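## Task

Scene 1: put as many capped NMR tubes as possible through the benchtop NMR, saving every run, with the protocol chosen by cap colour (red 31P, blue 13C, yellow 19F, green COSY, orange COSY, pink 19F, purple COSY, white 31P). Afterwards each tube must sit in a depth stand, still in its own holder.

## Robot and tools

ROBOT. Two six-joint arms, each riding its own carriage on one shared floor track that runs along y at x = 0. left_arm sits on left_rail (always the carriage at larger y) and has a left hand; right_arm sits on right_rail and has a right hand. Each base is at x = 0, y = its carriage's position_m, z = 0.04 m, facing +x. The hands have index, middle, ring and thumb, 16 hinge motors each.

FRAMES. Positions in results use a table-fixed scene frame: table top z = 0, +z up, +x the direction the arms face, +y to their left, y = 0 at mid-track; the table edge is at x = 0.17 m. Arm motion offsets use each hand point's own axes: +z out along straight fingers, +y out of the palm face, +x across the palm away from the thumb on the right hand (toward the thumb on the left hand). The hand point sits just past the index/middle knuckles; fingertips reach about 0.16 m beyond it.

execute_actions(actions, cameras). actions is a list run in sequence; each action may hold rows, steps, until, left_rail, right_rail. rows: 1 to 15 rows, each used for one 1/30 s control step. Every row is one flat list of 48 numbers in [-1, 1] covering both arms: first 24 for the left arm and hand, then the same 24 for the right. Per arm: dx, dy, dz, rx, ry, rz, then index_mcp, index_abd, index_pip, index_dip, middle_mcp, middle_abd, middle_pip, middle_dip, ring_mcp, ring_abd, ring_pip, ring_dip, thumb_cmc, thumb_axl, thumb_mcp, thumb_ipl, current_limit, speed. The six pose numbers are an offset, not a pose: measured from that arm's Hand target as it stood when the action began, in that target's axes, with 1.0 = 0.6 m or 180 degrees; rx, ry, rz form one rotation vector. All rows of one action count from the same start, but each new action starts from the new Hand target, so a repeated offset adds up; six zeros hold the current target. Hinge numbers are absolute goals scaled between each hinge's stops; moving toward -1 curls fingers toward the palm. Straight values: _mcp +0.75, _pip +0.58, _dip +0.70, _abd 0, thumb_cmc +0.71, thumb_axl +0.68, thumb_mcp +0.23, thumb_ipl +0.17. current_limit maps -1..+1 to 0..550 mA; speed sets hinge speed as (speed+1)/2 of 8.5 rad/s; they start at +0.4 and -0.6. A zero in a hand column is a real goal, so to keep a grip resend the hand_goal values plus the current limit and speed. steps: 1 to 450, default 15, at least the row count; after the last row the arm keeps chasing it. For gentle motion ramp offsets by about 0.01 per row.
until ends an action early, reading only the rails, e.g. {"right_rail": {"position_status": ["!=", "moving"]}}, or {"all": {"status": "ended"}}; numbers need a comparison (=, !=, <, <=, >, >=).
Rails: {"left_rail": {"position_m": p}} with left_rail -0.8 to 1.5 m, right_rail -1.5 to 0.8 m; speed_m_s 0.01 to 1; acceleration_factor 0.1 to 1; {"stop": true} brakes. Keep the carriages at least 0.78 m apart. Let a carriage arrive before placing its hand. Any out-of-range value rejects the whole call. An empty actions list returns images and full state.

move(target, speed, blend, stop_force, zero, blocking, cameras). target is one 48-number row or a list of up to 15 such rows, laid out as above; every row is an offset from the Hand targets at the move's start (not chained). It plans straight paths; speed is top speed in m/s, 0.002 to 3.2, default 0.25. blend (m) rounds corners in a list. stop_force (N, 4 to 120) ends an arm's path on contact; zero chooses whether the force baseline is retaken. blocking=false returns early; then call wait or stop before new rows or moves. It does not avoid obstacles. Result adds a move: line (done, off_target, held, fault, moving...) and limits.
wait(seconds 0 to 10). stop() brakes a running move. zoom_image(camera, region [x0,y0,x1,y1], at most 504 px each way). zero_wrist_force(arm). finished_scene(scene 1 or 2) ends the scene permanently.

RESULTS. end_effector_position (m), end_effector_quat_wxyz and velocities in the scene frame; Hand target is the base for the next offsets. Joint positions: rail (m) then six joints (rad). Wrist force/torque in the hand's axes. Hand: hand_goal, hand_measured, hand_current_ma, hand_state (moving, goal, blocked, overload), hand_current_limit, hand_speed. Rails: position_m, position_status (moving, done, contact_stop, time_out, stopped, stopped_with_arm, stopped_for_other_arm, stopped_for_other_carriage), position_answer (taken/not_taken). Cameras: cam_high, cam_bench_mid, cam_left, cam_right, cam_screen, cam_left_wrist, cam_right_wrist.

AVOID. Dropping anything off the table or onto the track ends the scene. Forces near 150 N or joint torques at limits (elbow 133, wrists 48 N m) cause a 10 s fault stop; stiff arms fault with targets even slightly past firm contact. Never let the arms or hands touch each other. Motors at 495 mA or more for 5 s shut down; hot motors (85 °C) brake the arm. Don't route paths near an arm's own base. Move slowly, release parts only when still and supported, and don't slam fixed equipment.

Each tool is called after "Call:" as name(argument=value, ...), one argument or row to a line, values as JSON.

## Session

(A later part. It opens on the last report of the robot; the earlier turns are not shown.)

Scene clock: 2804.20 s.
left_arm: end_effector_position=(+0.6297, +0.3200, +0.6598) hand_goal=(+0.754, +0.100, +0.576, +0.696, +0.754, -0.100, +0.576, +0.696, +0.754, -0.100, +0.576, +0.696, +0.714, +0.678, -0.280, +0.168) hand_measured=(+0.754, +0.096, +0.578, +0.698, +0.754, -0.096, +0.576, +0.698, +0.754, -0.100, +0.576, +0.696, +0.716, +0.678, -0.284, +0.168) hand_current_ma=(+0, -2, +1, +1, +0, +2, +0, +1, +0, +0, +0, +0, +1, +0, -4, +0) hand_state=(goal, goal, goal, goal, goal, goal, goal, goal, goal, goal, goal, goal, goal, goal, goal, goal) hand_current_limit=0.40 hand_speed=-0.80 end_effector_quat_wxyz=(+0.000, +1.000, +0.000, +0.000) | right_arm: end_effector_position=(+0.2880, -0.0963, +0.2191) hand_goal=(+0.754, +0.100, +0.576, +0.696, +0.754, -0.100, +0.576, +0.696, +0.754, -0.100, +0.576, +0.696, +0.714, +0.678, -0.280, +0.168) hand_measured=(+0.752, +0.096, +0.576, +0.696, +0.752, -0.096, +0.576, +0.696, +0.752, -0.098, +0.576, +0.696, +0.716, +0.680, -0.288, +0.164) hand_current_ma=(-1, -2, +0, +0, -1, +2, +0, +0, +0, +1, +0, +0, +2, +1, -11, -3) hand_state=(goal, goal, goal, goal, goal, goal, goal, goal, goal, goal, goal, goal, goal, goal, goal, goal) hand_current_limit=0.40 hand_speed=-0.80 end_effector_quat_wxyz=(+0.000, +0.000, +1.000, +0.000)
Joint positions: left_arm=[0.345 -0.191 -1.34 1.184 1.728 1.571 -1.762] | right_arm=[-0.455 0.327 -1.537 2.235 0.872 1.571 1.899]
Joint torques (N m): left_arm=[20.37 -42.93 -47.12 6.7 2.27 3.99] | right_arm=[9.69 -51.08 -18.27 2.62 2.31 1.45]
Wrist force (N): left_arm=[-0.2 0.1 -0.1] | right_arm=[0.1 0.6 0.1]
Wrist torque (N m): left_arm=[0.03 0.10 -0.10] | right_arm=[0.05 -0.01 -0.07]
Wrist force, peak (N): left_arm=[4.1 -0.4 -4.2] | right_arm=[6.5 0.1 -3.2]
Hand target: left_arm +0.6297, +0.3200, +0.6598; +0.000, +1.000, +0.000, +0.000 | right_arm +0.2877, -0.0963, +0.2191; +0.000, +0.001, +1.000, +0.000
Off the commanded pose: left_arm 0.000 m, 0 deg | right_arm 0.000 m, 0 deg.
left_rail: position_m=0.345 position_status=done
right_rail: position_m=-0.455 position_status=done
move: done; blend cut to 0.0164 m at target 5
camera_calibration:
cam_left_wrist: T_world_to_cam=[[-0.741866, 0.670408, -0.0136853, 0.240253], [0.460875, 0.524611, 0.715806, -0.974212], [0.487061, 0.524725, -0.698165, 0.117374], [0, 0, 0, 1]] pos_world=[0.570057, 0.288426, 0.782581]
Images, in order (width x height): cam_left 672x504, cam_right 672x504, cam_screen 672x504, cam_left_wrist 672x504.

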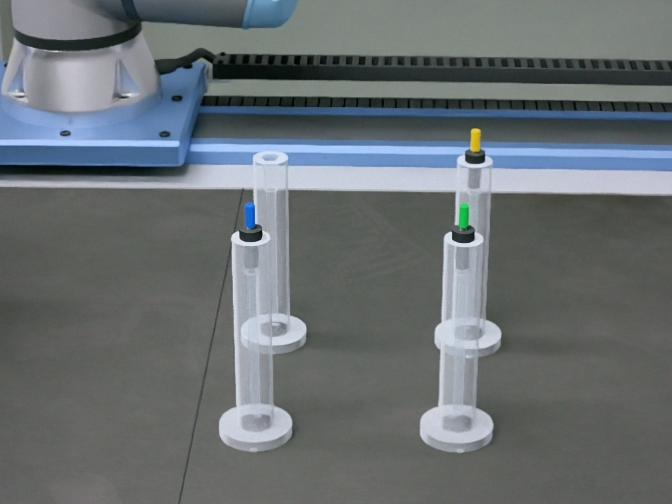

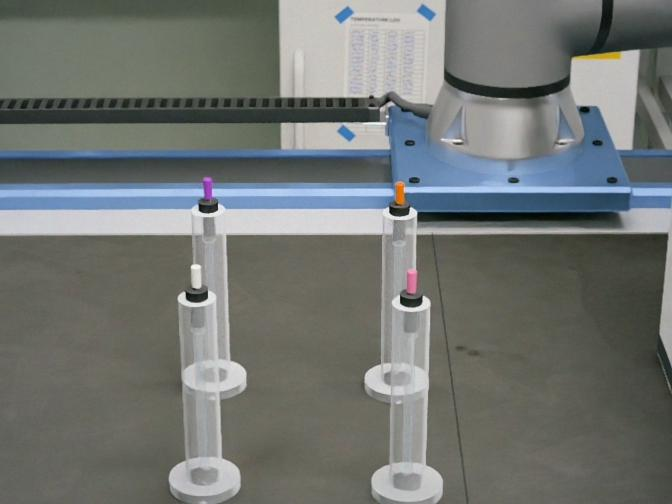

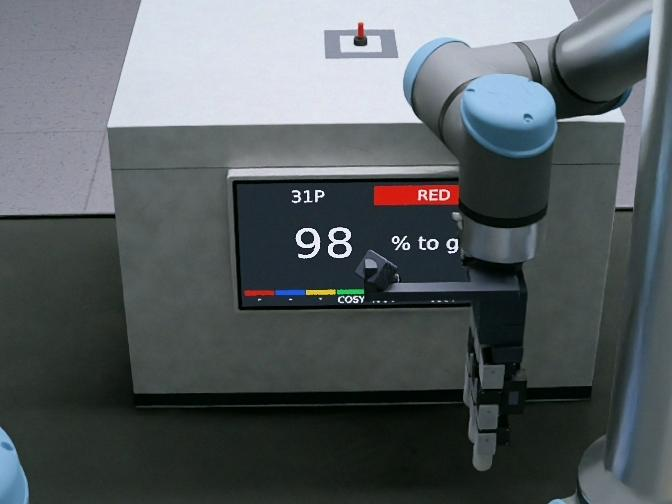

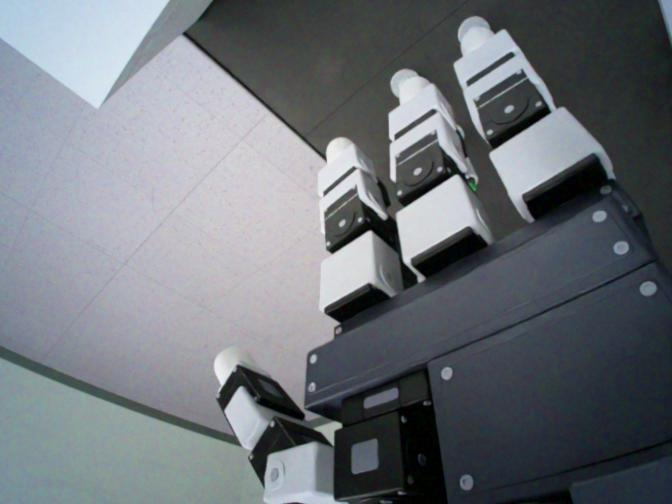

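Call:
wait(
  seconds=10,
  cameras=["cam_screen"],
)

Scene clock: 2842.37 s.
left_arm: end_effector_position=(+0.6297, +0.3200, +0.6598) hand_goal=(+0.754, +0.100, +0.576, +0.696, +0.754, -0.100, +0.576, +0.696, +0.754, -0.100, +0.576, +0.696, +0.714, +0.678, -0.280, +0.168) hand_measured=(+0.754, +0.096, +0.578, +0.698, +0.754, -0.096, +0.576, +0.698, +0.754, -0.100, +0.576, +0.696, +0.716, +0.678, -0.284, +0.168) hand_current_ma=(+0, -2, +1, +1, +0, +2, +0, +1, +0, +0, +0, +0, +1, +0, -4, +0) hand_state=(goal, goal, goal, goal, goal, goal, goal, goal, goal, goal, goal, goal, goal, goal, goal, goal) hand_current_limit=0.40 hand_speed=-0.80 end_effector_quat_wxyz=(+0.000, +1.000, +0.000, +0.000) | right_arm: end_effector_position=(+0.2877, -0.0963, +0.2191) hand_goal=(+0.754, +0.100, +0.576, +0.696, +0.754, -0.100, +0.576, +0.696, +0.754, -0.100, +0.576, +0.696, +0.714, +0.678, -0.280, +0.168) hand_measured=(+0.752, +0.096, +0.576, +0.696, +0.752, -0.096, +0.576, +0.696, +0.752, -0.098, +0.576, +0.696, +0.716, +0.680, -0.288, +0.164) hand_current_ma=(-1, -2, +0, +0, -1, +2, +0, +0, +0, +1, +0, +0, +2, +1, -11, -3) hand_state=(goal, goal, goal, goal, goal, goal, goal, goal, goal, goal, goal, goal, goal, goal, goal, goal) hand_current_limit=0.40 hand_speed=-0.80 end_effector_quat_wxyz=(+0.000, +0.001, +1.000, +0.000)
Joint positions: left_arm=[0.345 -0.191 -1.34 1.184 1.728 1.571 -1.762] | right_arm=[-0.455 0.327 -1.537 2.235 0.872 1.571 1.899]
Joint torques (N m): left_arm=[22.21 -43.2 -47.06 6.65 2.09 3.98] | right_arm=[7.66 -51.58 -17.8 5.33 3.02 1.42]
Wrist force (N): left_arm=[-0.3 0.1 -0.2] | right_arm=[0.2 0.2 0.2]
Wrist torque (N m): left_arm=[0.06 0.10 -0.11] | right_arm=[-0.01 -0.04 -0.06]
Wrist force, peak (N): left_arm=[-0.4 0.3 -0.5] | right_arm=[-0.4 -0.2 -0.6]
Hand target: left_arm +0.6297, +0.3200, +0.6598; +0.000, +1.000, +0.000, +0.000 | right_arm +0.2877, -0.0963, +0.2191; +0.000, +0.001, +1.000, +0.000
Off the commanded pose: left_arm 0.000 m, 0 deg | right_arm 0.000 m, 0 deg.
left_rail: position_m=0.345 position_status=done
right_rail: position_m=-0.455 position_status=done
wait: 10.00 s; at rest from the start
Images, in order (width x height): cam_screen 672x504.

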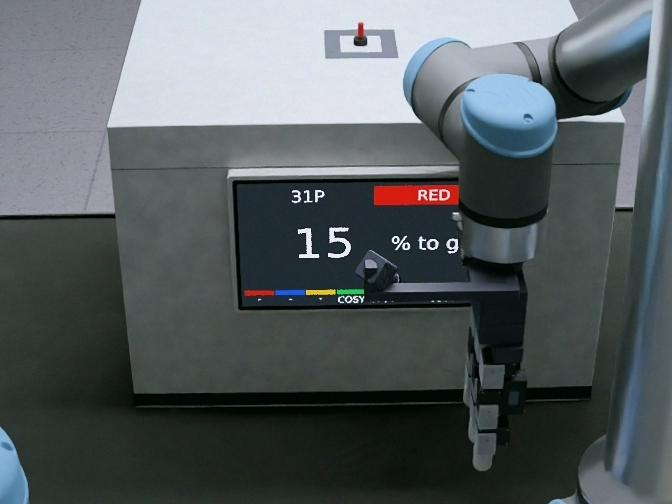

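Call:
wait(
  seconds=4,
  cameras=[],
)

Call:
move(
  target=[
    [0,0,0,0,0,0,0.754,0.1,0.576,0.696,0.754,-0.1,0.576,0.696,0.754,-0.1,0.576,0.696,0.714,0.678,-0.281,0.168,0.4,-0.8,-0.0352,0,0,0,0,0,0.754,0.1,0.576,0.696,0.754,-0.1,0.576,0.696,0.754,-0.1,0.576,0.696,0.714,0.678,-0.281,0.168,0.4,-0.8],
    [0,0,0,0,0,0,0.754,0.1,0.576,0.696,0.754,-0.1,0.576,0.696,0.754,-0.1,0.576,0.696,0.714,0.678,-0.281,0.168,0.4,-0.8,0.0212,-0.0395,-0.1348,0,0,0,0.754,0.1,0.576,0.696,0.754,-0.1,0.576,0.696,0.754,-0.1,0.576,0.696,0.714,0.678,-0.281,0.168,0.4,-0.8],
    [0.0172,0.2833,0.033,0,0,0,0.754,0.1,0.576,0.696,0.754,-0.1,0.576,0.696,0.754,-0.1,0.576,0.696,0.714,0.678,-0.281,0.168,0.4,-0.8,-0.1205,-0.4395,-0.4682,0,0,0,0.754,0.1,0.576,0.696,0.754,-0.1,0.576,0.696,0.754,-0.1,0.576,0.696,0.714,0.678,-0.281,0.168,0.4,-0.8],
    [0.0505,0.7522,0.0997,0,0,0,0.754,0.1,0.576,0.696,0.754,-0.1,0.576,0.696,0.754,-0.1,0.576,0.696,0.714,0.678,-0.281,0.168,0.4,-0.8,-0.6388,-0.9988,-0.3015,0,0,0,0.754,0.1,0.576,0.696,0.754,-0.1,0.576,0.696,0.754,-0.1,0.576,0.696,0.714,0.678,-0.281,0.168,0.4,-0.8],
    [0.0502,0.7522,0.2297,0,0,0,0.754,-0.3,0.576,0.696,0.754,0.3,0.576,0.696,0.754,-0.1,0.576,0.696,0.714,0.678,-0.281,0.168,0.75,-0.8,-0.6388,-0.9988,-0.1357,0,0,0,0.754,-0.3,0.576,0.696,0.754,0.3,0.576,0.696,0.754,-0.1,0.576,0.696,0.714,0.678,-0.281,0.168,0.75,-0.8],
    [0.0502,0.7522,0.1797,0,0,0,0.754,-0.3,0.576,0.696,0.754,0.3,0.576,0.696,0.754,-0.1,0.576,0.696,0.714,0.678,-0.281,0.168,0.75,-0.8,-0.6388,-0.9988,-0.1857,0,0,0,0.754,-0.3,0.576,0.696,0.754,0.3,0.576,0.696,0.754,-0.1,0.576,0.696,0.714,0.678,-0.281,0.168,0.75,-0.8],
    [0.0502,0.7522,-0.0753,0,0,0,0.754,-0.3,0.576,0.696,0.754,0.3,0.576,0.696,0.754,-0.1,0.576,0.696,0.714,0.678,-0.281,0.168,0.75,-0.8,-0.6388,-0.9988,-0.8015,0,0,0,0.754,-0.3,0.576,0.696,0.754,0.3,0.576,0.696,0.754,-0.1,0.576,0.696,0.714,0.678,-0.281,0.168,0.75,-0.8],
  ],
  speed=[0.1,0.4,0.7,0.6,0.15,0.05,0.45],
  blend=[0,0.04,0.08,0.02,0,0.015,0],
  cameras=["cam_screen","cam_right","cam_bench_mid"],
)

Call:
zoom_image(
  camera="cam_screen",
  region=[310, 0, 410, 75],
)

Scene clock: 2868.03 s.
left_arm: end_effector_position=(+0.6297, +0.3200, +0.6598) hand_goal=(+0.754, +0.100, +0.576, +0.696, +0.754, -0.100, +0.576, +0.696, +0.754, -0.100, +0.576, +0.696, +0.714, +0.678, -0.280, +0.168) hand_measured=(+0.754, +0.096, +0.578, +0.698, +0.754, -0.096, +0.576, +0.698, +0.754, -0.100, +0.576, +0.696, +0.716, +0.678, -0.284, +0.168) hand_current_ma=(+0, -2, +1, +1, +0, +2, +0, +1, +0, +0, +0, +0, +1, +0, -4, +0) hand_state=(goal, goal, goal, goal, goal, goal, goal, goal, goal, goal, goal, goal, goal, goal, goal, goal) hand_current_limit=0.40 hand_speed=-0.80 end_effector_quat_wxyz=(+0.000, +1.000, +0.000, +0.000) | right_arm: end_effector_position=(+0.2877, -0.0963, +0.2191) hand_goal=(+0.754, +0.100, +0.576, +0.696, +0.754, -0.100, +0.576, +0.696, +0.754, -0.100, +0.576, +0.696, +0.714, +0.678, -0.280, +0.168) hand_measured=(+0.752, +0.096, +0.576, +0.696, +0.752, -0.096, +0.576, +0.696, +0.752, -0.098, +0.576, +0.696, +0.716, +0.680, -0.288, +0.164) hand_current_ma=(-1, -2, +0, +0, -1, +2, +0, +0, +0, +1, +0, +0, +2, +1, -11, -3) hand_state=(goal, goal, goal, goal, goal, goal, goal, goal, goal, goal, goal, goal, goal, goal, goal, goal) hand_current_limit=0.40 hand_speed=-0.80 end_effector_quat_wxyz=(+0.000, +0.001, +1.000, +0.000)
Joint positions: left_arm=[0.345 -0.191 -1.34 1.184 1.728 1.571 -1.762] | right_arm=[-0.455 0.327 -1.537 2.235 0.872 1.571 1.899]
Joint torques (N m): left_arm=[21.38 -44.85 -47.39 6.69 1.97 3.76] | right_arm=[9.06 -51.45 -17.59 5.44 2.73 1.13]
Wrist force (N): left_arm=[-0.4 0.0 -0.1] | right_arm=[-0.2 0.2 0.0]
Wrist torque (N m): left_arm=[0.03 0.11 -0.10] | right_arm=[0.00 0.03 -0.10]
Wrist force, peak (N): left_arm=[-0.2 0.0 -0.6] | right_arm=[-0.5 -0.1 0.5]
Hand target: left_arm +0.6297, +0.3200, +0.6598; +0.000, +1.000, +0.000, +0.000 | right_arm +0.2877, -0.0963, +0.2191; +0.000, +0.001, +1.000, +0.000
Off the commanded pose: left_arm 0.000 m, 0 deg | right_arm 0.000 m, 0 deg.
left_rail: position_m=0.345 position_status=done
right_rail: position_m=-0.455 position_status=done
wait: 4.00 s; at rest from the start
No camera images: "cameras" was empty.

Scene clock: 2874.83 s.
left_arm: end_effector_position=(+0.6602, -0.1312, +0.7052) hand_goal=(+0.754, -0.300, +0.576, +0.696, +0.754, +0.300, +0.576, +0.696, +0.754, -0.100, +0.576, +0.696, +0.714, +0.678, -0.280, +0.168) hand_measured=(+0.754, -0.104, +0.578, +0.698, +0.754, +0.100, +0.576, +0.698, +0.754, -0.100, +0.576, +0.696, +0.716, +0.678, -0.284, +0.168) hand_current_ma=(+0, +481, +1, +1, +0, -481, +0, +1, +0, +0, +0, +0, +1, +0, -4, +0) hand_state=(goal, blocked, goal, goal, goal, blocked, goal, goal, goal, goal, goal, goal, goal, goal, goal, goal) hand_current_limit=0.75 hand_speed=-0.80 end_effector_quat_wxyz=(+0.000, +1.000, +0.000, +0.000) | right_arm: end_effector_position=(+0.6700, -0.6959, +0.7003) hand_goal=(+0.754, -0.300, +0.576, +0.696, +0.754, +0.300, +0.576, +0.696, +0.754, -0.100, +0.576, +0.696, +0.714, +0.678, -0.280, +0.168) hand_measured=(+0.752, -0.028, +0.576, +0.696, +0.752, +0.072, +0.576, +0.696, +0.752, -0.098, +0.576, +0.696, +0.716, +0.680, -0.288, +0.166) hand_current_ma=(-1, +481, +0, +0, -1, -481, +0, +0, +0, +1, +0, +0, +0, +0, -9, -3) hand_state=(goal, blocked, goal, goal, goal, blocked, goal, goal, goal, goal, goal, goal, goal, goal, goal, goal) hand_current_limit=0.75 hand_speed=-0.80 end_effector_quat_wxyz=(+0.000, +0.001, +1.000, +0.000)
Joint positions: left_arm=[0.345 -0.785 -1.033 0.667 1.937 1.572 -2.357] | right_arm=[-0.455 -0.709 -1.094 0.77 1.894 1.57 0.863]
Joint torques (N m): left_arm=[21.74 -65.82 -45.25 6.72 2.23 3.99] | right_arm=[8.64 -64.4 -56.3 6.27 3.32 0.73]
Wrist force (N): left_arm=[0.1 0.1 0.2] | right_arm=[-0.5 0.0 -0.2]
Wrist torque (N m): left_arm=[0.04 0.05 -0.12] | right_arm=[0.02 0.08 0.20]
Wrist force, peak (N): left_arm=[0.4 0.2 -16.5] | right_arm=[5.8 0.0 -3.4]
Hand target: left_arm +0.6603, -0.1312, +0.7052; +0.000, +1.000, +0.000, +0.000 | right_arm +0.6700, -0.6959, +0.7004; +0.000, +0.001, +1.000, +0.000
Off the commanded pose: left_arm 0.000 m, 0 deg | right_arm 0.000 m, 0 deg.
left_rail: position_m=0.345 position_status=done
right_rail: position_m=-0.455 position_status=done
move: done
Images, in order (width x height): cam_bench_mid 672x504, cam_right 672x504, cam_screen 672x504.

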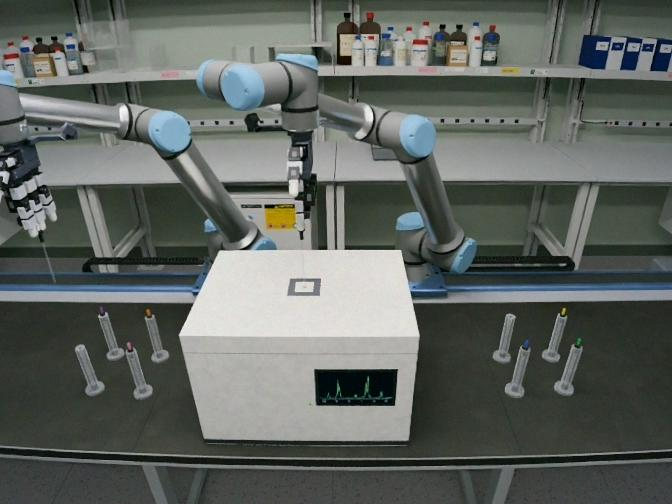

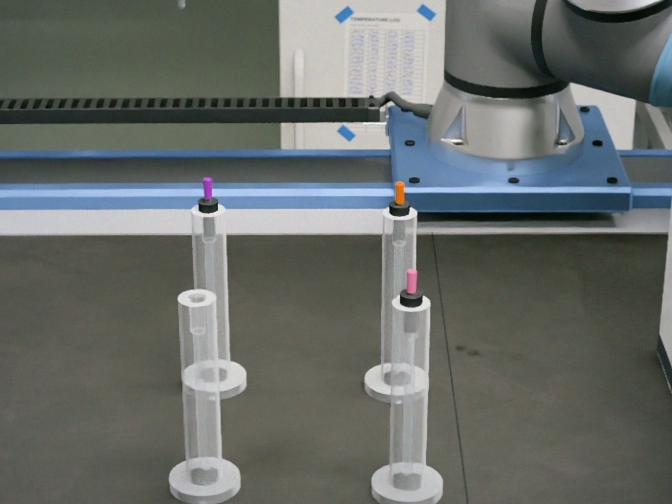

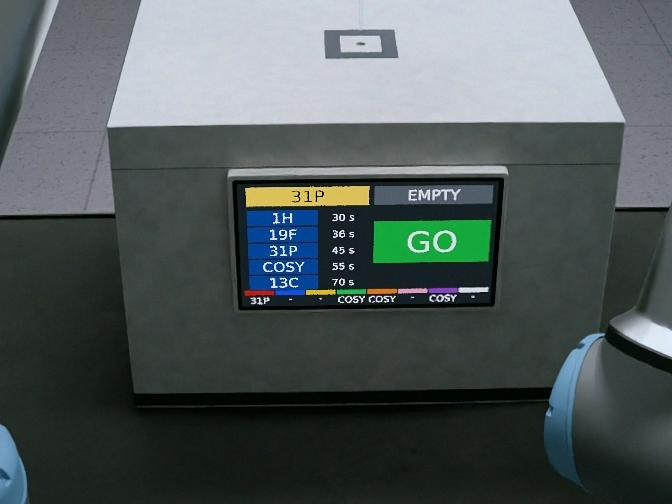

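Scaled by 5.040 from the camera's 672x504 image, which has a finer 960x720 frame.

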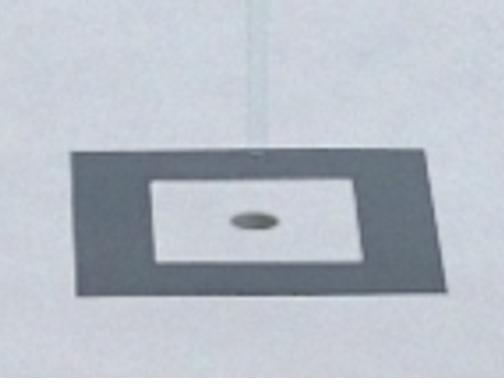

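Call:
move(
  target=[
    [-0.0672,-0.352,0.0087,0,0,0,0.754,-0.3,0.576,0.696,0.754,0.3,0.576,0.696,0.754,-0.1,0.576,0.696,0.714,0.678,-0.281,0.168,0.75,-0.8,0.15,0.2932,0.034,0,0,0,0.754,-0.3,0.576,0.696,0.754,0.3,0.576,0.696,0.754,-0.1,0.576,0.696,0.714,0.678,-0.281,0.168,0.75,-0.8],
    [-0.1005,-0.852,0.017,0,0,0,0.754,-0.3,0.576,0.696,0.754,0.3,0.576,0.696,0.754,-0.1,0.576,0.696,0.714,0.678,-0.281,0.168,0.75,-0.8,0.1167,0.7432,0.0007,0,0,0,0.754,-0.3,0.576,0.696,0.754,0.3,0.576,0.696,0.754,-0.1,0.576,0.696,0.714,0.678,-0.281,0.168,0.75,-0.8],
  ],
  speed=[0.45,0.45],
  blend=[0.06,0],
)

Call:
move(
  target=[-0.1567,-0.2515,0.2917,0,0,0,0.754,-0.3,0.576,0.696,0.754,0.3,0.576,0.696,0.754,-0.1,0.576,0.696,0.714,0.678,-0.281,0.168,0.75,-0.8,-0.0942,0.4523,0,0,0,0,0.754,-0.3,0.576,0.696,0.754,0.3,0.576,0.696,0.754,-0.1,0.576,0.696,0.714,0.678,-0.281,0.168,0.75,-0.8],
  speed=0.45,
  cameras=["cam_screen","cam_bench_mid","cam_left","cam_right_wrist","cam_left_wrist"],
)

Call:
zoom_image(
  camera="cam_screen",
  region=[310, 0, 410, 75],
)

Call:
zoom_image(
  camera="cam_right_wrist",
  region=[310, 20, 380, 90],
)

Call:
zoom_image(
  camera="cam_left",
  region=[200, 0, 320, 180],
)

Call:
zoom_image(
  camera="cam_left_wrist",
  region=[320, 0, 420, 130],
)

Scene clock: 2920.97 s.
left_arm: end_effector_position=(+0.5995, +0.3798, +0.6948) hand_goal=(+0.754, -0.300, +0.576, +0.696, +0.754, +0.300, +0.576, +0.696, +0.754, -0.100, +0.576, +0.696, +0.714, +0.678, -0.280, +0.168) hand_measured=(+0.754, -0.104, +0.578, +0.698, +0.754, +0.100, +0.576, +0.698, +0.754, -0.100, +0.576, +0.696, +0.716, +0.678, -0.284, +0.168) hand_current_ma=(+0, +481, +1, +1, +0, -481, +0, +1, +0, +0, +0, +0, +1, +0, -4, +0) hand_state=(goal, blocked, goal, goal, goal, blocked, goal, goal, goal, goal, goal, goal, goal, goal, goal, goal) hand_current_limit=0.75 hand_speed=-0.80 end_effector_quat_wxyz=(+0.000, +1.000, +0.000, +0.000) | right_arm: end_effector_position=(+0.6004, -0.2500, +0.6998) hand_goal=(+0.754, -0.300, +0.576, +0.696, +0.754, +0.300, +0.576, +0.696, +0.754, -0.100, +0.576, +0.696, +0.714, +0.678, -0.280, +0.168) hand_measured=(+0.752, -0.028, +0.576, +0.696, +0.752, +0.072, +0.576, +0.696, +0.752, -0.098, +0.576, +0.696, +0.716, +0.680, -0.288, +0.166) hand_current_ma=(-1, +481, +0, +0, -1, -481, +0, +0, +0, +1, +0, +0, +0, +0, -9, -3) hand_state=(goal, blocked, goal, goal, goal, blocked, goal, goal, goal, goal, goal, goal, goal, goal, goal, goal) hand_current_limit=0.75 hand_speed=-0.80 end_effector_quat_wxyz=(+0.000, +0.000, +1.000, +0.000)
Joint positions: left_arm=[0.345 -0.095 -1.367 1.154 1.784 1.571 -1.667] | right_arm=[-0.455 -0.095 -1.364 1.141 1.792 1.571 1.477]
Joint torques (N m): left_arm=[20.69 -38.58 -46.58 6.69 2.39 3.64] | right_arm=[10.14 -44.69 -56.24 6.16 3.51 1.59]
Wrist force (N): left_arm=[-0.2 -0.1 -0.4] | right_arm=[0.0 0.1 0.3]
Wrist torque (N m): left_arm=[0.01 0.04 -0.03] | right_arm=[-0.01 0.00 -0.09]
Wrist force, peak (N): left_arm=[0.6 2.2 0.1] | right_arm=[0.5 2.6 -0.4]
Hand target: left_arm +0.5996, +0.3799, +0.6948; +0.000, +1.000, +0.000, +0.000 | right_arm +0.6005, -0.2499, +0.6998; +0.000, +0.001, +1.000, +0.000
Off the commanded pose: left_arm 0.000 m, 0 deg | right_arm 0.000 m, 0 deg.
left_rail: position_m=0.345 position_status=done
right_rail: position_m=-0.455 position_status=done
move: done

Scene clock: 2922.63 s.
left_arm: end_effector_position=(+0.5053, +0.5306, +0.5198) hand_goal=(+0.754, -0.300, +0.576, +0.696, +0.754, +0.300, +0.576, +0.696, +0.754, -0.100, +0.576, +0.696, +0.714, +0.678, -0.280, +0.168) hand_measured=(+0.754, -0.104, +0.578, +0.698, +0.754, +0.100, +0.576, +0.698, +0.754, -0.100, +0.576, +0.696, +0.716, +0.678, -0.284, +0.168) hand_current_ma=(+0, +481, +1, +1, +0, -481, +0, +1, +0, +0, +0, +0, +1, +0, -4, +0) hand_state=(goal, blocked, goal, goal, goal, blocked, goal, goal, goal, goal, goal, goal, goal, goal, goal, goal) hand_current_limit=0.75 hand_speed=-0.80 end_effector_quat_wxyz=(+0.000, +1.000, +0.000, +0.000) | right_arm: end_effector_position=(+0.6572, +0.0213, +0.6998) hand_goal=(+0.754, -0.300, +0.576, +0.696, +0.754, +0.300, +0.576, +0.696, +0.754, -0.100, +0.576, +0.696, +0.714, +0.678, -0.280, +0.168) hand_measured=(+0.752, -0.028, +0.576, +0.696, +0.752, +0.072, +0.576, +0.696, +0.752, -0.098, +0.576, +0.696, +0.716, +0.680, -0.288, +0.166) hand_current_ma=(-1, +481, +0, +0, -1, -481, +0, +0, +0, +1, +0, +0, +0, +0, -9, -3) hand_state=(goal, blocked, goal, goal, goal, blocked, goal, goal, goal, goal, goal, goal, goal, goal, goal, goal) hand_current_limit=0.75 hand_speed=-0.80 end_effector_quat_wxyz=(+0.000, +0.001, +1.000, +0.000)
Joint positions: left_arm=[0.345 0.191 -1.445 1.554 1.463 1.571 -1.381] | right_arm=[-0.455 0.317 -1.045 0.695 1.92 1.571 1.889]
Joint torques (N m): left_arm=[21.89 -34.68 -27.61 2.6 2.23 4.02] | right_arm=[10.57 -65.12 -55.99 5.37 3.38 1.25]
Wrist force (N): left_arm=[-0.3 0.4 -0.4] | right_arm=[-0.3 -0.2 0.1]
Wrist torque (N m): left_arm=[0.04 0.06 -0.06] | right_arm=[-0.04 0.05 -0.08]
Wrist force, peak (N): left_arm=[0.3 1.2 -1.8] | right_arm=[0.4 2.2 0.3]
Hand target: left_arm +0.5053, +0.5307, +0.5198; +0.000, +1.000, +0.000, +0.000 | right_arm +0.6573, +0.0214, +0.6999; +0.000, +0.001, +1.000, +0.000
Off the commanded pose: left_arm 0.000 m, 0 deg | right_arm 0.000 m, 0 deg.
left_rail: position_m=0.345 position_status=done
right_rail: position_m=-0.455 position_status=done
move: done
camera_calibration:
cam_left_wrist: T_world_to_cam=[[-0.741866, 0.670408, -0.0136853, 0.00486139], [0.460875, 0.524611, 0.715806, -0.927149], [0.487061, 0.524725, -0.698165, -0.0302862], [0, 0, 0, 1]] pos_world=[0.445657, 0.499026, 0.642581]
cam_right_wrist: T_world_to_cam=[[0.792285, 0.610037, -0.0118157, -0.490901], [0.438145, -0.55535, 0.706834, -0.814473], [0.424633, -0.565191, -0.70728, 0.352739], [0, 0, 0, 1]] pos_world=[0.596006, 0.0465148, 0.819383]
Images, in order (width x height): cam_bench_mid 672x504, cam_left 672x504, cam_screen 672x504, cam_left_wrist 672x504, cam_right_wrist 672x504.

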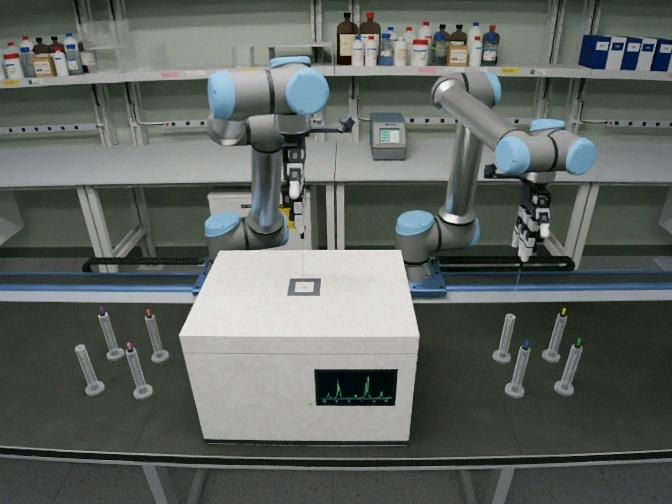

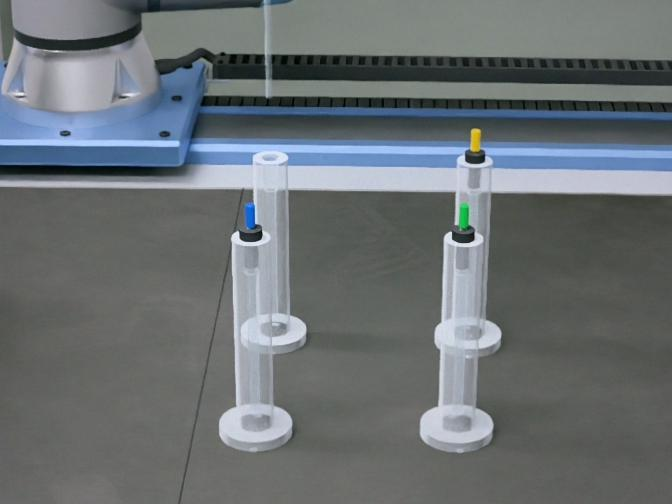

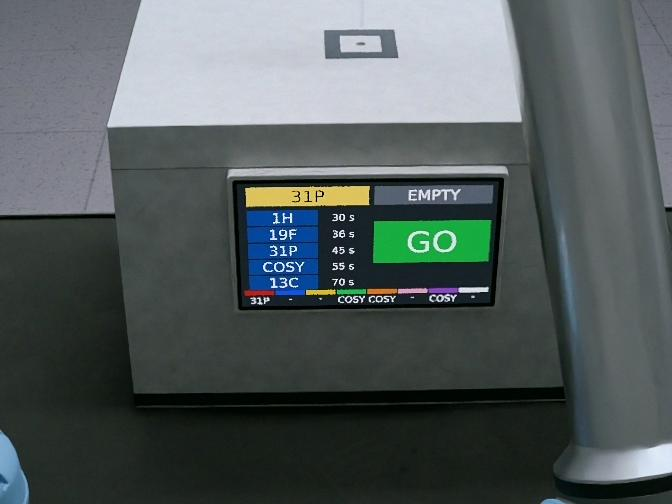

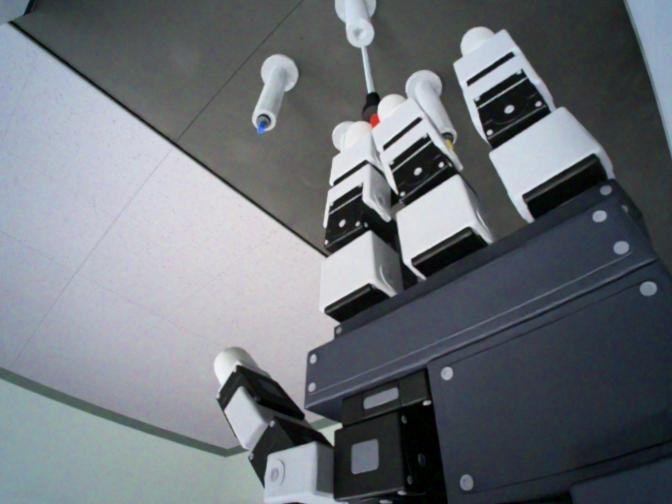

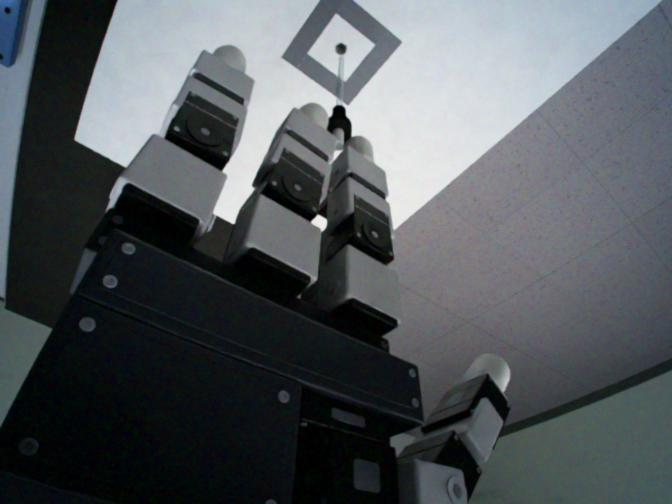

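Scaled by 5.040 from the camera's 672x504 image, which has a finer 960x720 frame.

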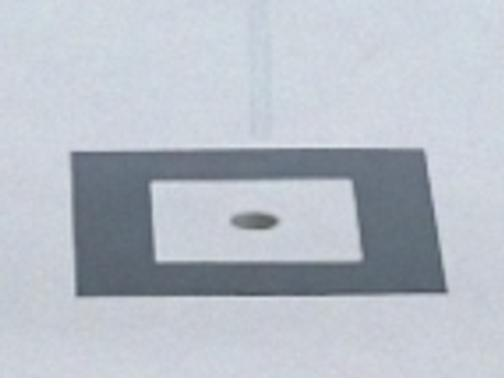

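Scaled by 7.200 from the camera's 672x504 image, which has a finer 960x720 frame.

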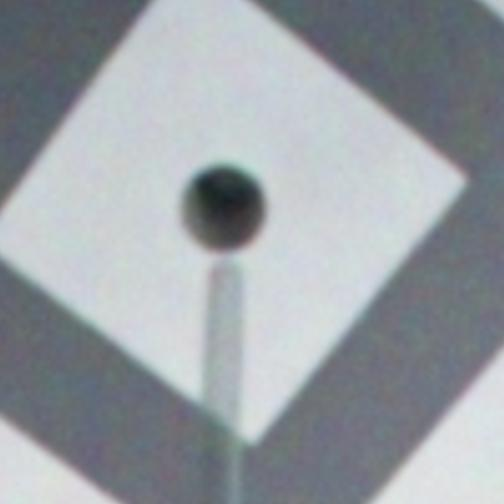

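Scaled by 2.800 from the camera's 672x504 image, which has a finer 960x720 frame.

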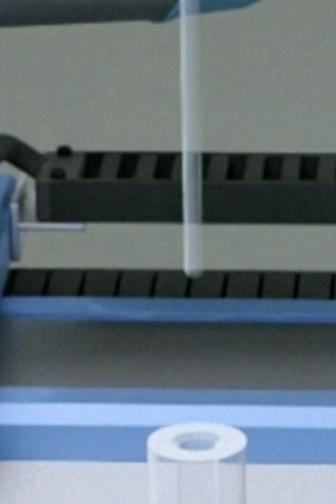

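Scaled by 3.877 from the camera's 672x504 image, which has a finer 960x720 frame.

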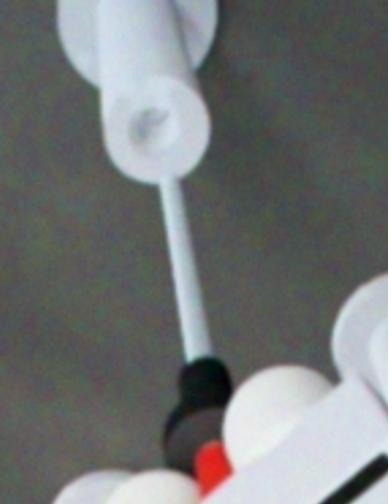

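Call:
move(
  target=[
    [0,0,0.0497,0,0,0,0.754,-0.3,0.576,0.696,0.754,0.3,0.576,0.696,0.754,-0.1,0.576,0.696,0.714,0.678,-0.281,0.168,0.75,-0.8,0.003,0,0.0165,0,0,0,0.754,-0.3,0.576,0.696,0.754,0.3,0.576,0.696,0.754,-0.1,0.576,0.696,0.714,0.678,-0.281,0.168,0.75,-0.8],
    [0,0,0.338,0,0,0,0.754,-0.3,0.576,0.696,0.754,0.3,0.576,0.696,0.754,-0.1,0.576,0.696,0.714,0.678,-0.281,0.168,0.75,-0.8,0.003,0,0.2332,0,0,0,0.754,-0.3,0.576,0.696,0.754,0.3,0.576,0.696,0.754,-0.1,0.576,0.696,0.714,0.678,-0.281,0.168,0.75,-0.8],
    [0,0,0.3547,0,0,0,0.754,-0.3,0.576,0.696,0.754,0.3,0.576,0.696,0.754,-0.1,0.576,0.696,0.714,0.678,-0.281,0.168,0.75,-0.8,0.003,0,0.3007,0,0,0,0.754,-0.3,0.576,0.696,0.754,0.3,0.576,0.696,0.754,-0.1,0.576,0.696,0.714,0.678,-0.281,0.168,0.75,-0.8],
  ],
  speed=[0.1,0.17,0.06],
  blend=[0.004,0.01,0],
  stop_force=5,
  cameras=["cam_screen","cam_left","cam_right_wrist","cam_left_wrist"],
)

Call:
zoom_image(
  camera="cam_left",
  region=[210, 90, 330, 210],
)

Scene clock: 2994.23 s.
left_arm: end_effector_position=(+0.5051, +0.5306, +0.3085) hand_goal=(+0.754, -0.300, +0.576, +0.696, +0.754, +0.300, +0.576, +0.696, +0.754, -0.100, +0.576, +0.696, +0.714, +0.678, -0.280, +0.168) hand_measured=(+0.754, -0.106, +0.578, +0.698, +0.754, +0.100, +0.576, +0.698, +0.754, -0.100, +0.576, +0.696, +0.716, +0.678, -0.284, +0.168) hand_current_ma=(+0, +481, +1, +1, +0, -481, +0, +1, +0, +0, +0, +0, +1, +0, -4, +0) hand_state=(goal, blocked, goal, goal, goal, blocked, goal, goal, goal, goal, goal, goal, goal, goal, goal, goal) hand_current_limit=0.75 hand_speed=-0.80 end_effector_quat_wxyz=(+0.000, +1.000, +0.000, +0.000) | right_arm: end_effector_position=(+0.6556, +0.0214, +0.5229) hand_goal=(+0.754, -0.300, +0.576, +0.696, +0.754, +0.300, +0.576, +0.696, +0.754, -0.100, +0.576, +0.696, +0.714, +0.678, -0.280, +0.168) hand_measured=(+0.766, -0.028, +0.584, +0.698, +0.758, +0.078, +0.578, +0.696, +0.752, -0.096, +0.576, +0.696, +0.716, +0.680, -0.288, +0.166) hand_current_ma=(+15, +481, +7, +2, +4, -481, +1, +0, +0, +2, +0, +0, +0, +0, -9, -3) hand_state=(goal, blocked, goal, goal, goal, blocked, goal, goal, goal, goal, goal, goal, goal, goal, goal, goal) hand_current_limit=0.75 hand_speed=-0.80 end_effector_quat_wxyz=(+0.000, +0.000, +1.000, +0.000)
Joint positions: left_arm=[0.345 0.191 -1.344 1.822 1.094 1.571 -1.381] | right_arm=[-0.455 0.318 -1.112 1.112 1.57 1.571 1.89]
Joint torques (N m): left_arm=[-8.85 -69.98 -42.07 6.59 1.36 -3.98] | right_arm=[2.71 -63.65 -56.72 6.08 -2.09 -1.27]
Wrist force (N): left_arm=[0.5 0.3 -2.8] | right_arm=[-1.5 -0.9 -2.0]
Wrist torque (N m): left_arm=[0.23 0.11 0.01] | right_arm=[0.23 -0.19 -0.18]
Wrist force, peak (N): left_arm=[0.1 -0.3 -10.0] | right_arm=[-2.4 -1.2 -26.5]
Hand target: left_arm +0.5051, +0.5306, +0.3085; +0.000, +1.000, +0.000, +0.000 (not the last commanded pose) | right_arm +0.6556, +0.0214, +0.5229; +0.000, +0.000, +1.000, +0.000 (not the last commanded pose)
Off the commanded pose: left_arm 0.001 m, 0 deg | right_arm 0.003 m, 0 deg.
left_rail: position_m=0.345 position_status=done
right_rail: position_m=-0.455 position_status=done
move: contact (left_arm, right_arm); path passed 2 of 3 targets
camera_calibration:
cam_left_wrist: T_world_to_cam=[[-0.741866, 0.670408, -0.0136853, 0.00188698], [0.460875, 0.524611, 0.715806, -0.775683], [0.487061, 0.524725, -0.698165, -0.177728], [0, 0, 0, 1]] pos_world=[0.445457, 0.498926, 0.431181]
cam_right_wrist: T_world_to_cam=[[0.792283, 0.610033, -0.012126, -0.491584], [0.438332, -0.555236, 0.706808, -0.688776], [0.424443, -0.565307, -0.707302, 0.228488], [0, 0, 0, 1]] pos_world=[0.594406, 0.0466148, 0.642481]
Images, in order (width x height): cam_left 672x504, cam_screen 672x504, cam_left_wrist 672x504, cam_right_wrist 672x504.

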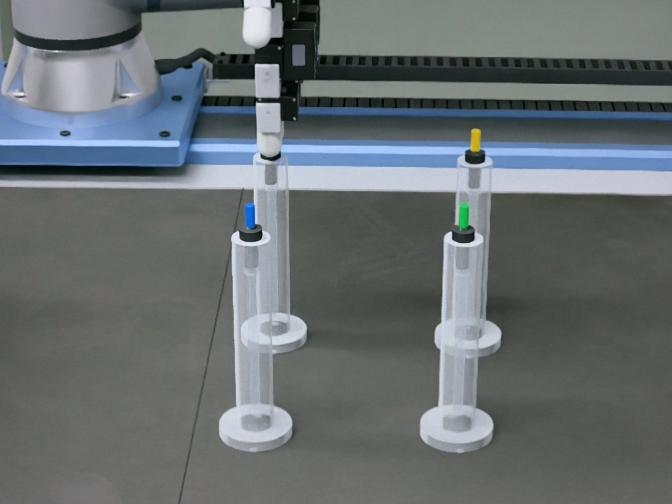

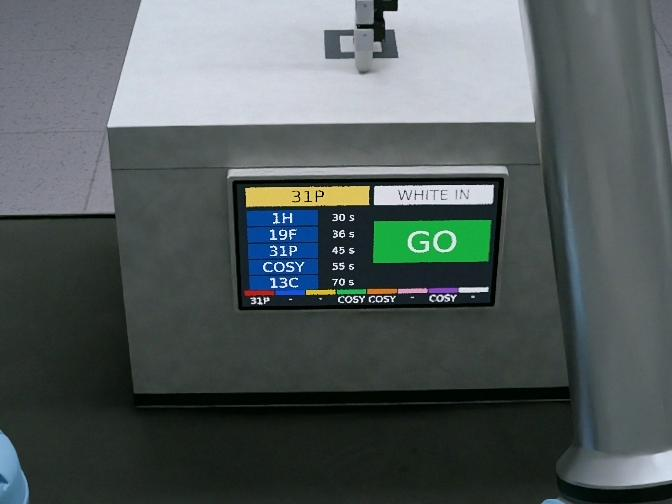

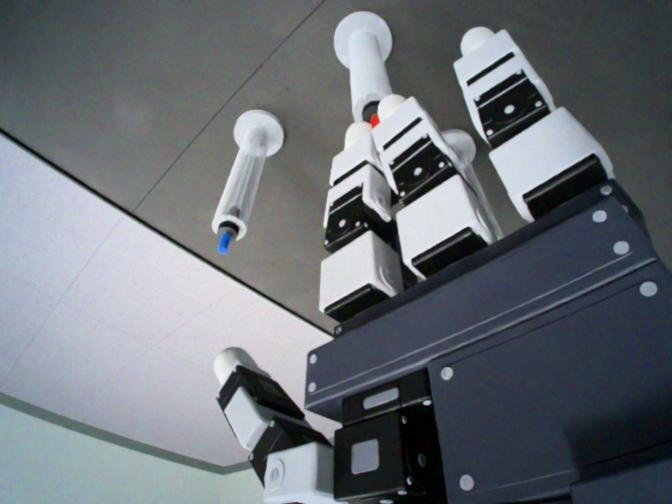

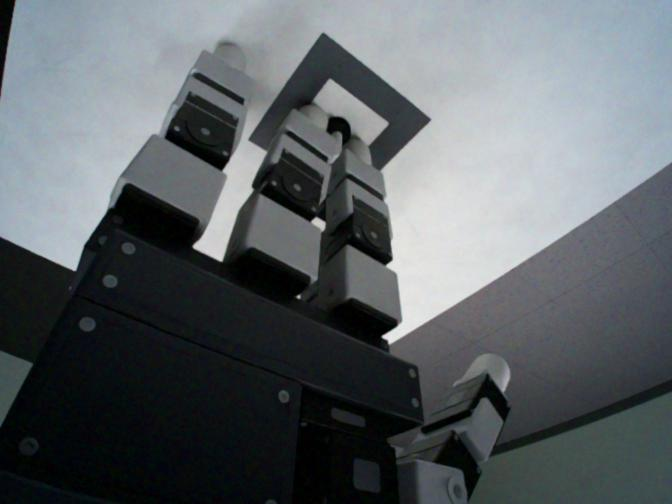

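Scaled by 4.200 from the camera's 672x504 image, which has a finer 960x720 frame.

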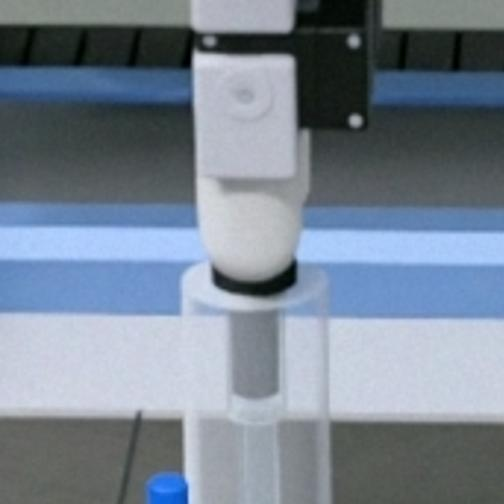

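Call:
move(
  target=[
    [0,0,0,0,0,0,0.754,0.1,0.576,0.696,0.754,-0.1,0.576,0.696,0.754,-0.1,0.576,0.696,0.714,0.678,-0.281,0.168,0.4,-0.8,0,0,0,0,0,0,0.754,0.1,0.576,0.696,0.754,-0.1,0.576,0.696,0.754,-0.1,0.576,0.696,0.714,0.678,-0.281,0.168,0.4,-0.8],
    [0,0,-0.1,0,0,0,0.754,0.1,0.576,0.696,0.754,-0.1,0.576,0.696,0.754,-0.1,0.576,0.696,0.714,0.678,-0.281,0.168,0.4,-0.8,0,0,-0.0833,0,0,0,0.754,0.1,0.576,0.696,0.754,-0.1,0.576,0.696,0.754,-0.1,0.576,0.696,0.714,0.678,-0.281,0.168,0.4,-0.8],
    [0,0,-0.1858,0,0,0,0.754,0.1,0.576,0.696,0.754,-0.1,0.576,0.696,0.754,-0.1,0.576,0.696,0.714,0.678,-0.281,0.168,0.4,-0.8,0.6177,-0.129,-0.0118,0,0,0,0.754,0.1,0.576,0.696,0.754,-0.1,0.576,0.696,0.754,-0.1,0.576,0.696,0.714,0.678,-0.281,0.168,0.4,-0.8],
    [0.0032,-0.2965,-0.1858,0,0,0,0.754,0.1,0.576,0.696,0.754,-0.1,0.576,0.696,0.754,-0.1,0.576,0.696,0.714,0.678,-0.281,0.168,0.4,-0.8,0.6327,-0.129,0.5058,0,0,0,0.754,0.1,0.576,0.696,0.754,-0.1,0.576,0.696,0.754,-0.1,0.576,0.696,0.714,0.678,-0.281,0.168,0.4,-0.8],
    [0.0032,-0.2965,-0.1858,0,0,0,0.754,0.1,0.576,0.696,0.754,-0.1,0.576,0.696,0.754,-0.1,0.576,0.696,0.714,0.678,-0.281,0.168,0.4,-0.8,0.578,-0.129,0.5058,0,0,0,0.754,0.1,0.576,0.696,0.754,-0.1,0.576,0.696,0.754,-0.1,0.576,0.696,0.714,0.678,-0.281,0.168,0.4,-0.8],
    [0.0032,-0.2965,-0.1858,0,0,0,0.754,0.1,0.576,0.696,0.754,-0.1,0.576,0.696,0.754,-0.1,0.576,0.696,0.714,0.678,-0.281,0.168,0.4,-0.8,0.6143,-0.129,0.5058,0,0,0,0.754,0.1,0.576,0.696,0.754,-0.1,0.576,0.696,0.754,-0.1,0.576,0.696,0.714,0.678,-0.281,0.168,0.4,-0.8],
  ],
  speed=[0.1,0.25,0.7,0.6,0.1,0.15],
  blend=[0,0.02,0.07,0.02,0,0],
  cameras=["cam_screen","cam_left","cam_left_wrist"],
)

Call:
zoom_image(
  camera="cam_left_wrist",
  region=[320, 30, 440, 120],
)

Call:
zoom_image(
  camera="cam_left",
  region=[220, 110, 520, 260],
)

Scene clock: 3051.70 s.
left_arm: end_effector_position=(+0.5070, +0.7085, +0.4199) hand_goal=(+0.754, +0.100, +0.576, +0.696, +0.754, -0.100, +0.576, +0.696, +0.754, -0.100, +0.576, +0.696, +0.714, +0.678, -0.280, +0.168) hand_measured=(+0.754, +0.096, +0.578, +0.698, +0.754, -0.096, +0.576, +0.698, +0.754, -0.100, +0.576, +0.696, +0.716, +0.678, -0.284, +0.168) hand_current_ma=(+0, -2, +1, +1, +0, +2, +0, +1, +0, +0, +0, +0, +1, +0, -4, +0) hand_state=(goal, goal, goal, goal, goal, goal, goal, goal, goal, goal, goal, goal, goal, goal, goal, goal) hand_current_limit=0.40 hand_speed=-0.80 end_effector_quat_wxyz=(+0.000, +1.000, +0.000, +0.000) | right_arm: end_effector_position=(+0.2873, -0.0557, +0.2193) hand_goal=(+0.754, +0.100, +0.576, +0.696, +0.754, -0.100, +0.576, +0.696, +0.754, -0.100, +0.576, +0.696, +0.714, +0.678, -0.280, +0.168) hand_measured=(+0.754, +0.098, +0.578, +0.698, +0.754, -0.096, +0.578, +0.696, +0.752, -0.098, +0.576, +0.696, +0.716, +0.680, -0.288, +0.164) hand_current_ma=(+0, -1, +1, +2, +0, +2, +1, +0, +0, +1, +0, +0, +2, +1, -11, -3) hand_state=(goal, goal, goal, goal, goal, goal, goal, goal, goal, goal, goal, goal, goal, goal, goal, goal) hand_current_limit=0.40 hand_speed=-0.80 end_effector_quat_wxyz=(+0.000, +0.000, +1.000, +0.000)
Joint positions: left_arm=[0.345 0.48 -1.237 1.472 1.336 1.571 -1.091] | right_arm=[-0.455 0.434 -1.485 2.179 0.877 1.571 2.005]
Joint torques (N m): left_arm=[21.41 -51.55 -46.75 6.6 2.29 3.81] | right_arm=[8.96 -56.5 -17.94 2.23 -0.66 1.25]
Wrist force (N): left_arm=[0.3 0.4 -0.6] | right_arm=[0.3 0.2 0.3]
Wrist torque (N m): left_arm=[0.09 0.00 -0.07] | right_arm=[0.00 -0.02 -0.07]
Wrist force, peak (N): left_arm=[0.0 0.2 -2.9] | right_arm=[5.9 0.0 -3.2]
Hand target: left_arm +0.5070, +0.7085, +0.4199; +0.000, +1.000, +0.000, +0.000 | right_arm +0.2871, -0.0557, +0.2193; +0.000, +0.000, +1.000, +0.000
Off the commanded pose: left_arm 0.000 m, 0 deg | right_arm 0.000 m, 0 deg.
left_rail: position_m=0.345 position_status=done
right_rail: position_m=-0.455 position_status=done
move: done; blend cut to 0.0164 m at target 4
camera_calibration:
cam_left_wrist: T_world_to_cam=[[-0.741866, 0.670408, -0.0136853, -0.114586], [0.460875, 0.524611, 0.715806, -0.949634], [0.487061, 0.524725, -0.698165, -0.194231], [0, 0, 0, 1]] pos_world=[0.447257, 0.676926, 0.542581]
Images, in order (width x height): cam_left 672x504, cam_screen 672x504, cam_left_wrist 672x504.

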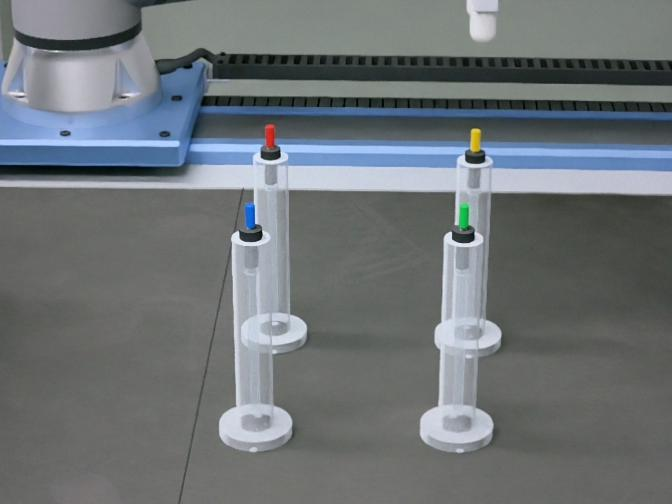

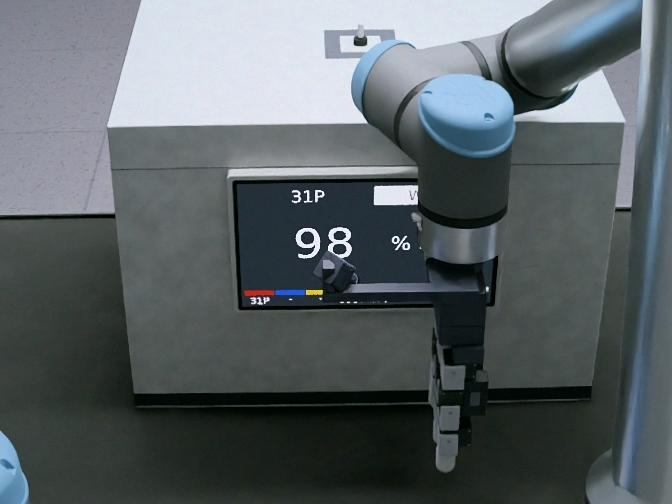

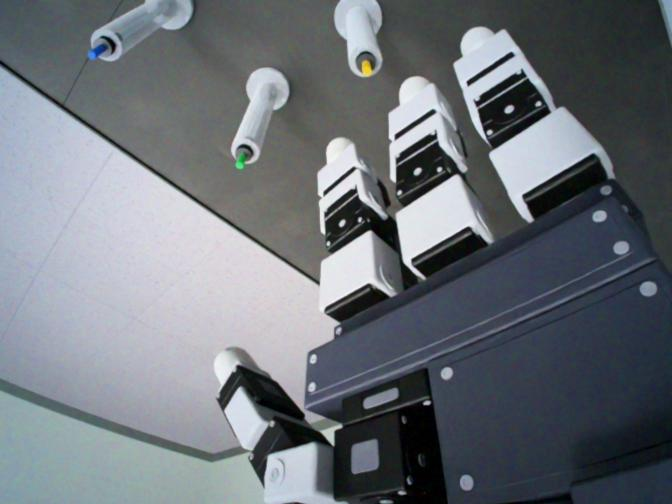

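Scaled by 4.200 from the camera's 672x504 image, which has a finer 960x720 frame.

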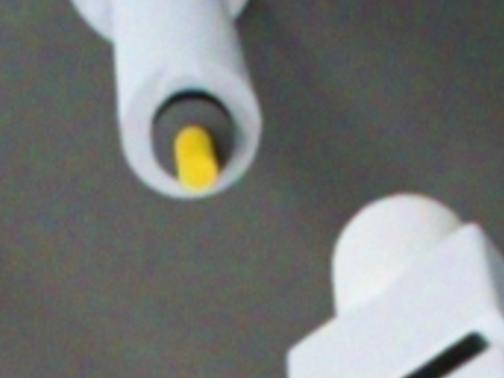

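Scaled by 1.680 from the camera's 672x504 image, which has a finer 960x720 frame.

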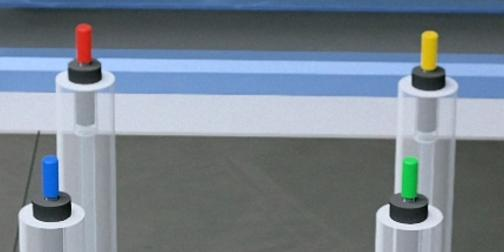

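Call:
wait(
  seconds=7,
  cameras=["cam_screen"],
)

Scene clock: 3095.03 s.
left_arm: end_effector_position=(+0.5070, +0.7085, +0.4199) hand_goal=(+0.754, +0.100, +0.576, +0.696, +0.754, -0.100, +0.576, +0.696, +0.754, -0.100, +0.576, +0.696, +0.714, +0.678, -0.280, +0.168) hand_measured=(+0.754, +0.096, +0.578, +0.698, +0.754, -0.096, +0.576, +0.698, +0.754, -0.100, +0.576, +0.696, +0.716, +0.678, -0.284, +0.168) hand_current_ma=(+0, -2, +1, +1, +0, +2, +0, +1, +0, +0, +0, +0, +1, +0, -4, +0) hand_state=(goal, goal, goal, goal, goal, goal, goal, goal, goal, goal, goal, goal, goal, goal, goal, goal) hand_current_limit=0.40 hand_speed=-0.80 end_effector_quat_wxyz=(+0.000, +1.000, +0.000, +0.000) | right_arm: end_effector_position=(+0.2871, -0.0557, +0.2193) hand_goal=(+0.754, +0.100, +0.576, +0.696, +0.754, -0.100, +0.576, +0.696, +0.754, -0.100, +0.576, +0.696, +0.714, +0.678, -0.280, +0.168) hand_measured=(+0.754, +0.098, +0.578, +0.698, +0.754, -0.096, +0.578, +0.696, +0.752, -0.098, +0.576, +0.696, +0.716, +0.680, -0.288, +0.164) hand_current_ma=(+0, -1, +1, +2, +0, +2, +1, +0, +0, +1, +0, +0, +2, +1, -11, -3) hand_state=(goal, goal, goal, goal, goal, goal, goal, goal, goal, goal, goal, goal, goal, goal, goal, goal) hand_current_limit=0.40 hand_speed=-0.80 end_effector_quat_wxyz=(+0.000, +0.000, +1.000, +0.000)
Joint positions: left_arm=[0.345 0.48 -1.237 1.472 1.336 1.571 -1.091] | right_arm=[-0.455 0.434 -1.486 2.179 0.877 1.571 2.006]
Joint torques (N m): left_arm=[21.48 -52.04 -45.7 6.62 2.18 3.93] | right_arm=[10.8 -55.69 -17.27 2.6 2.94 1.27]
Wrist force (N): left_arm=[0.0 0.3 -0.4] | right_arm=[0.2 0.1 -0.3]
Wrist torque (N m): left_arm=[0.06 0.05 -0.09] | right_arm=[0.03 0.00 -0.08]
Wrist force, peak (N): left_arm=[0.3 0.3 -0.8] | right_arm=[0.1 0.8 -0.4]
Hand target: left_arm +0.5070, +0.7085, +0.4199; +0.000, +1.000, +0.000, +0.000 | right_arm +0.2871, -0.0557, +0.2193; +0.000, +0.000, +1.000, +0.000
Off the commanded pose: left_arm 0.000 m, 0 deg | right_arm 0.000 m, 0 deg.
left_rail: position_m=0.345 position_status=done
right_rail: position_m=-0.455 position_status=done
wait: 7.00 s; at rest from the start
Images, in order (width x height): cam_screen 672x504.

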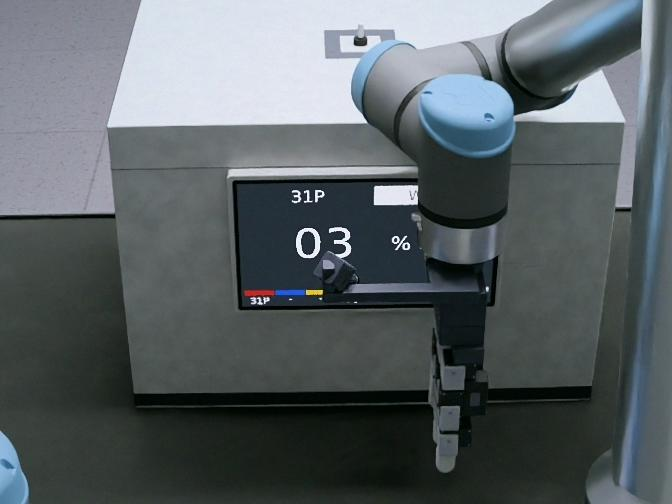

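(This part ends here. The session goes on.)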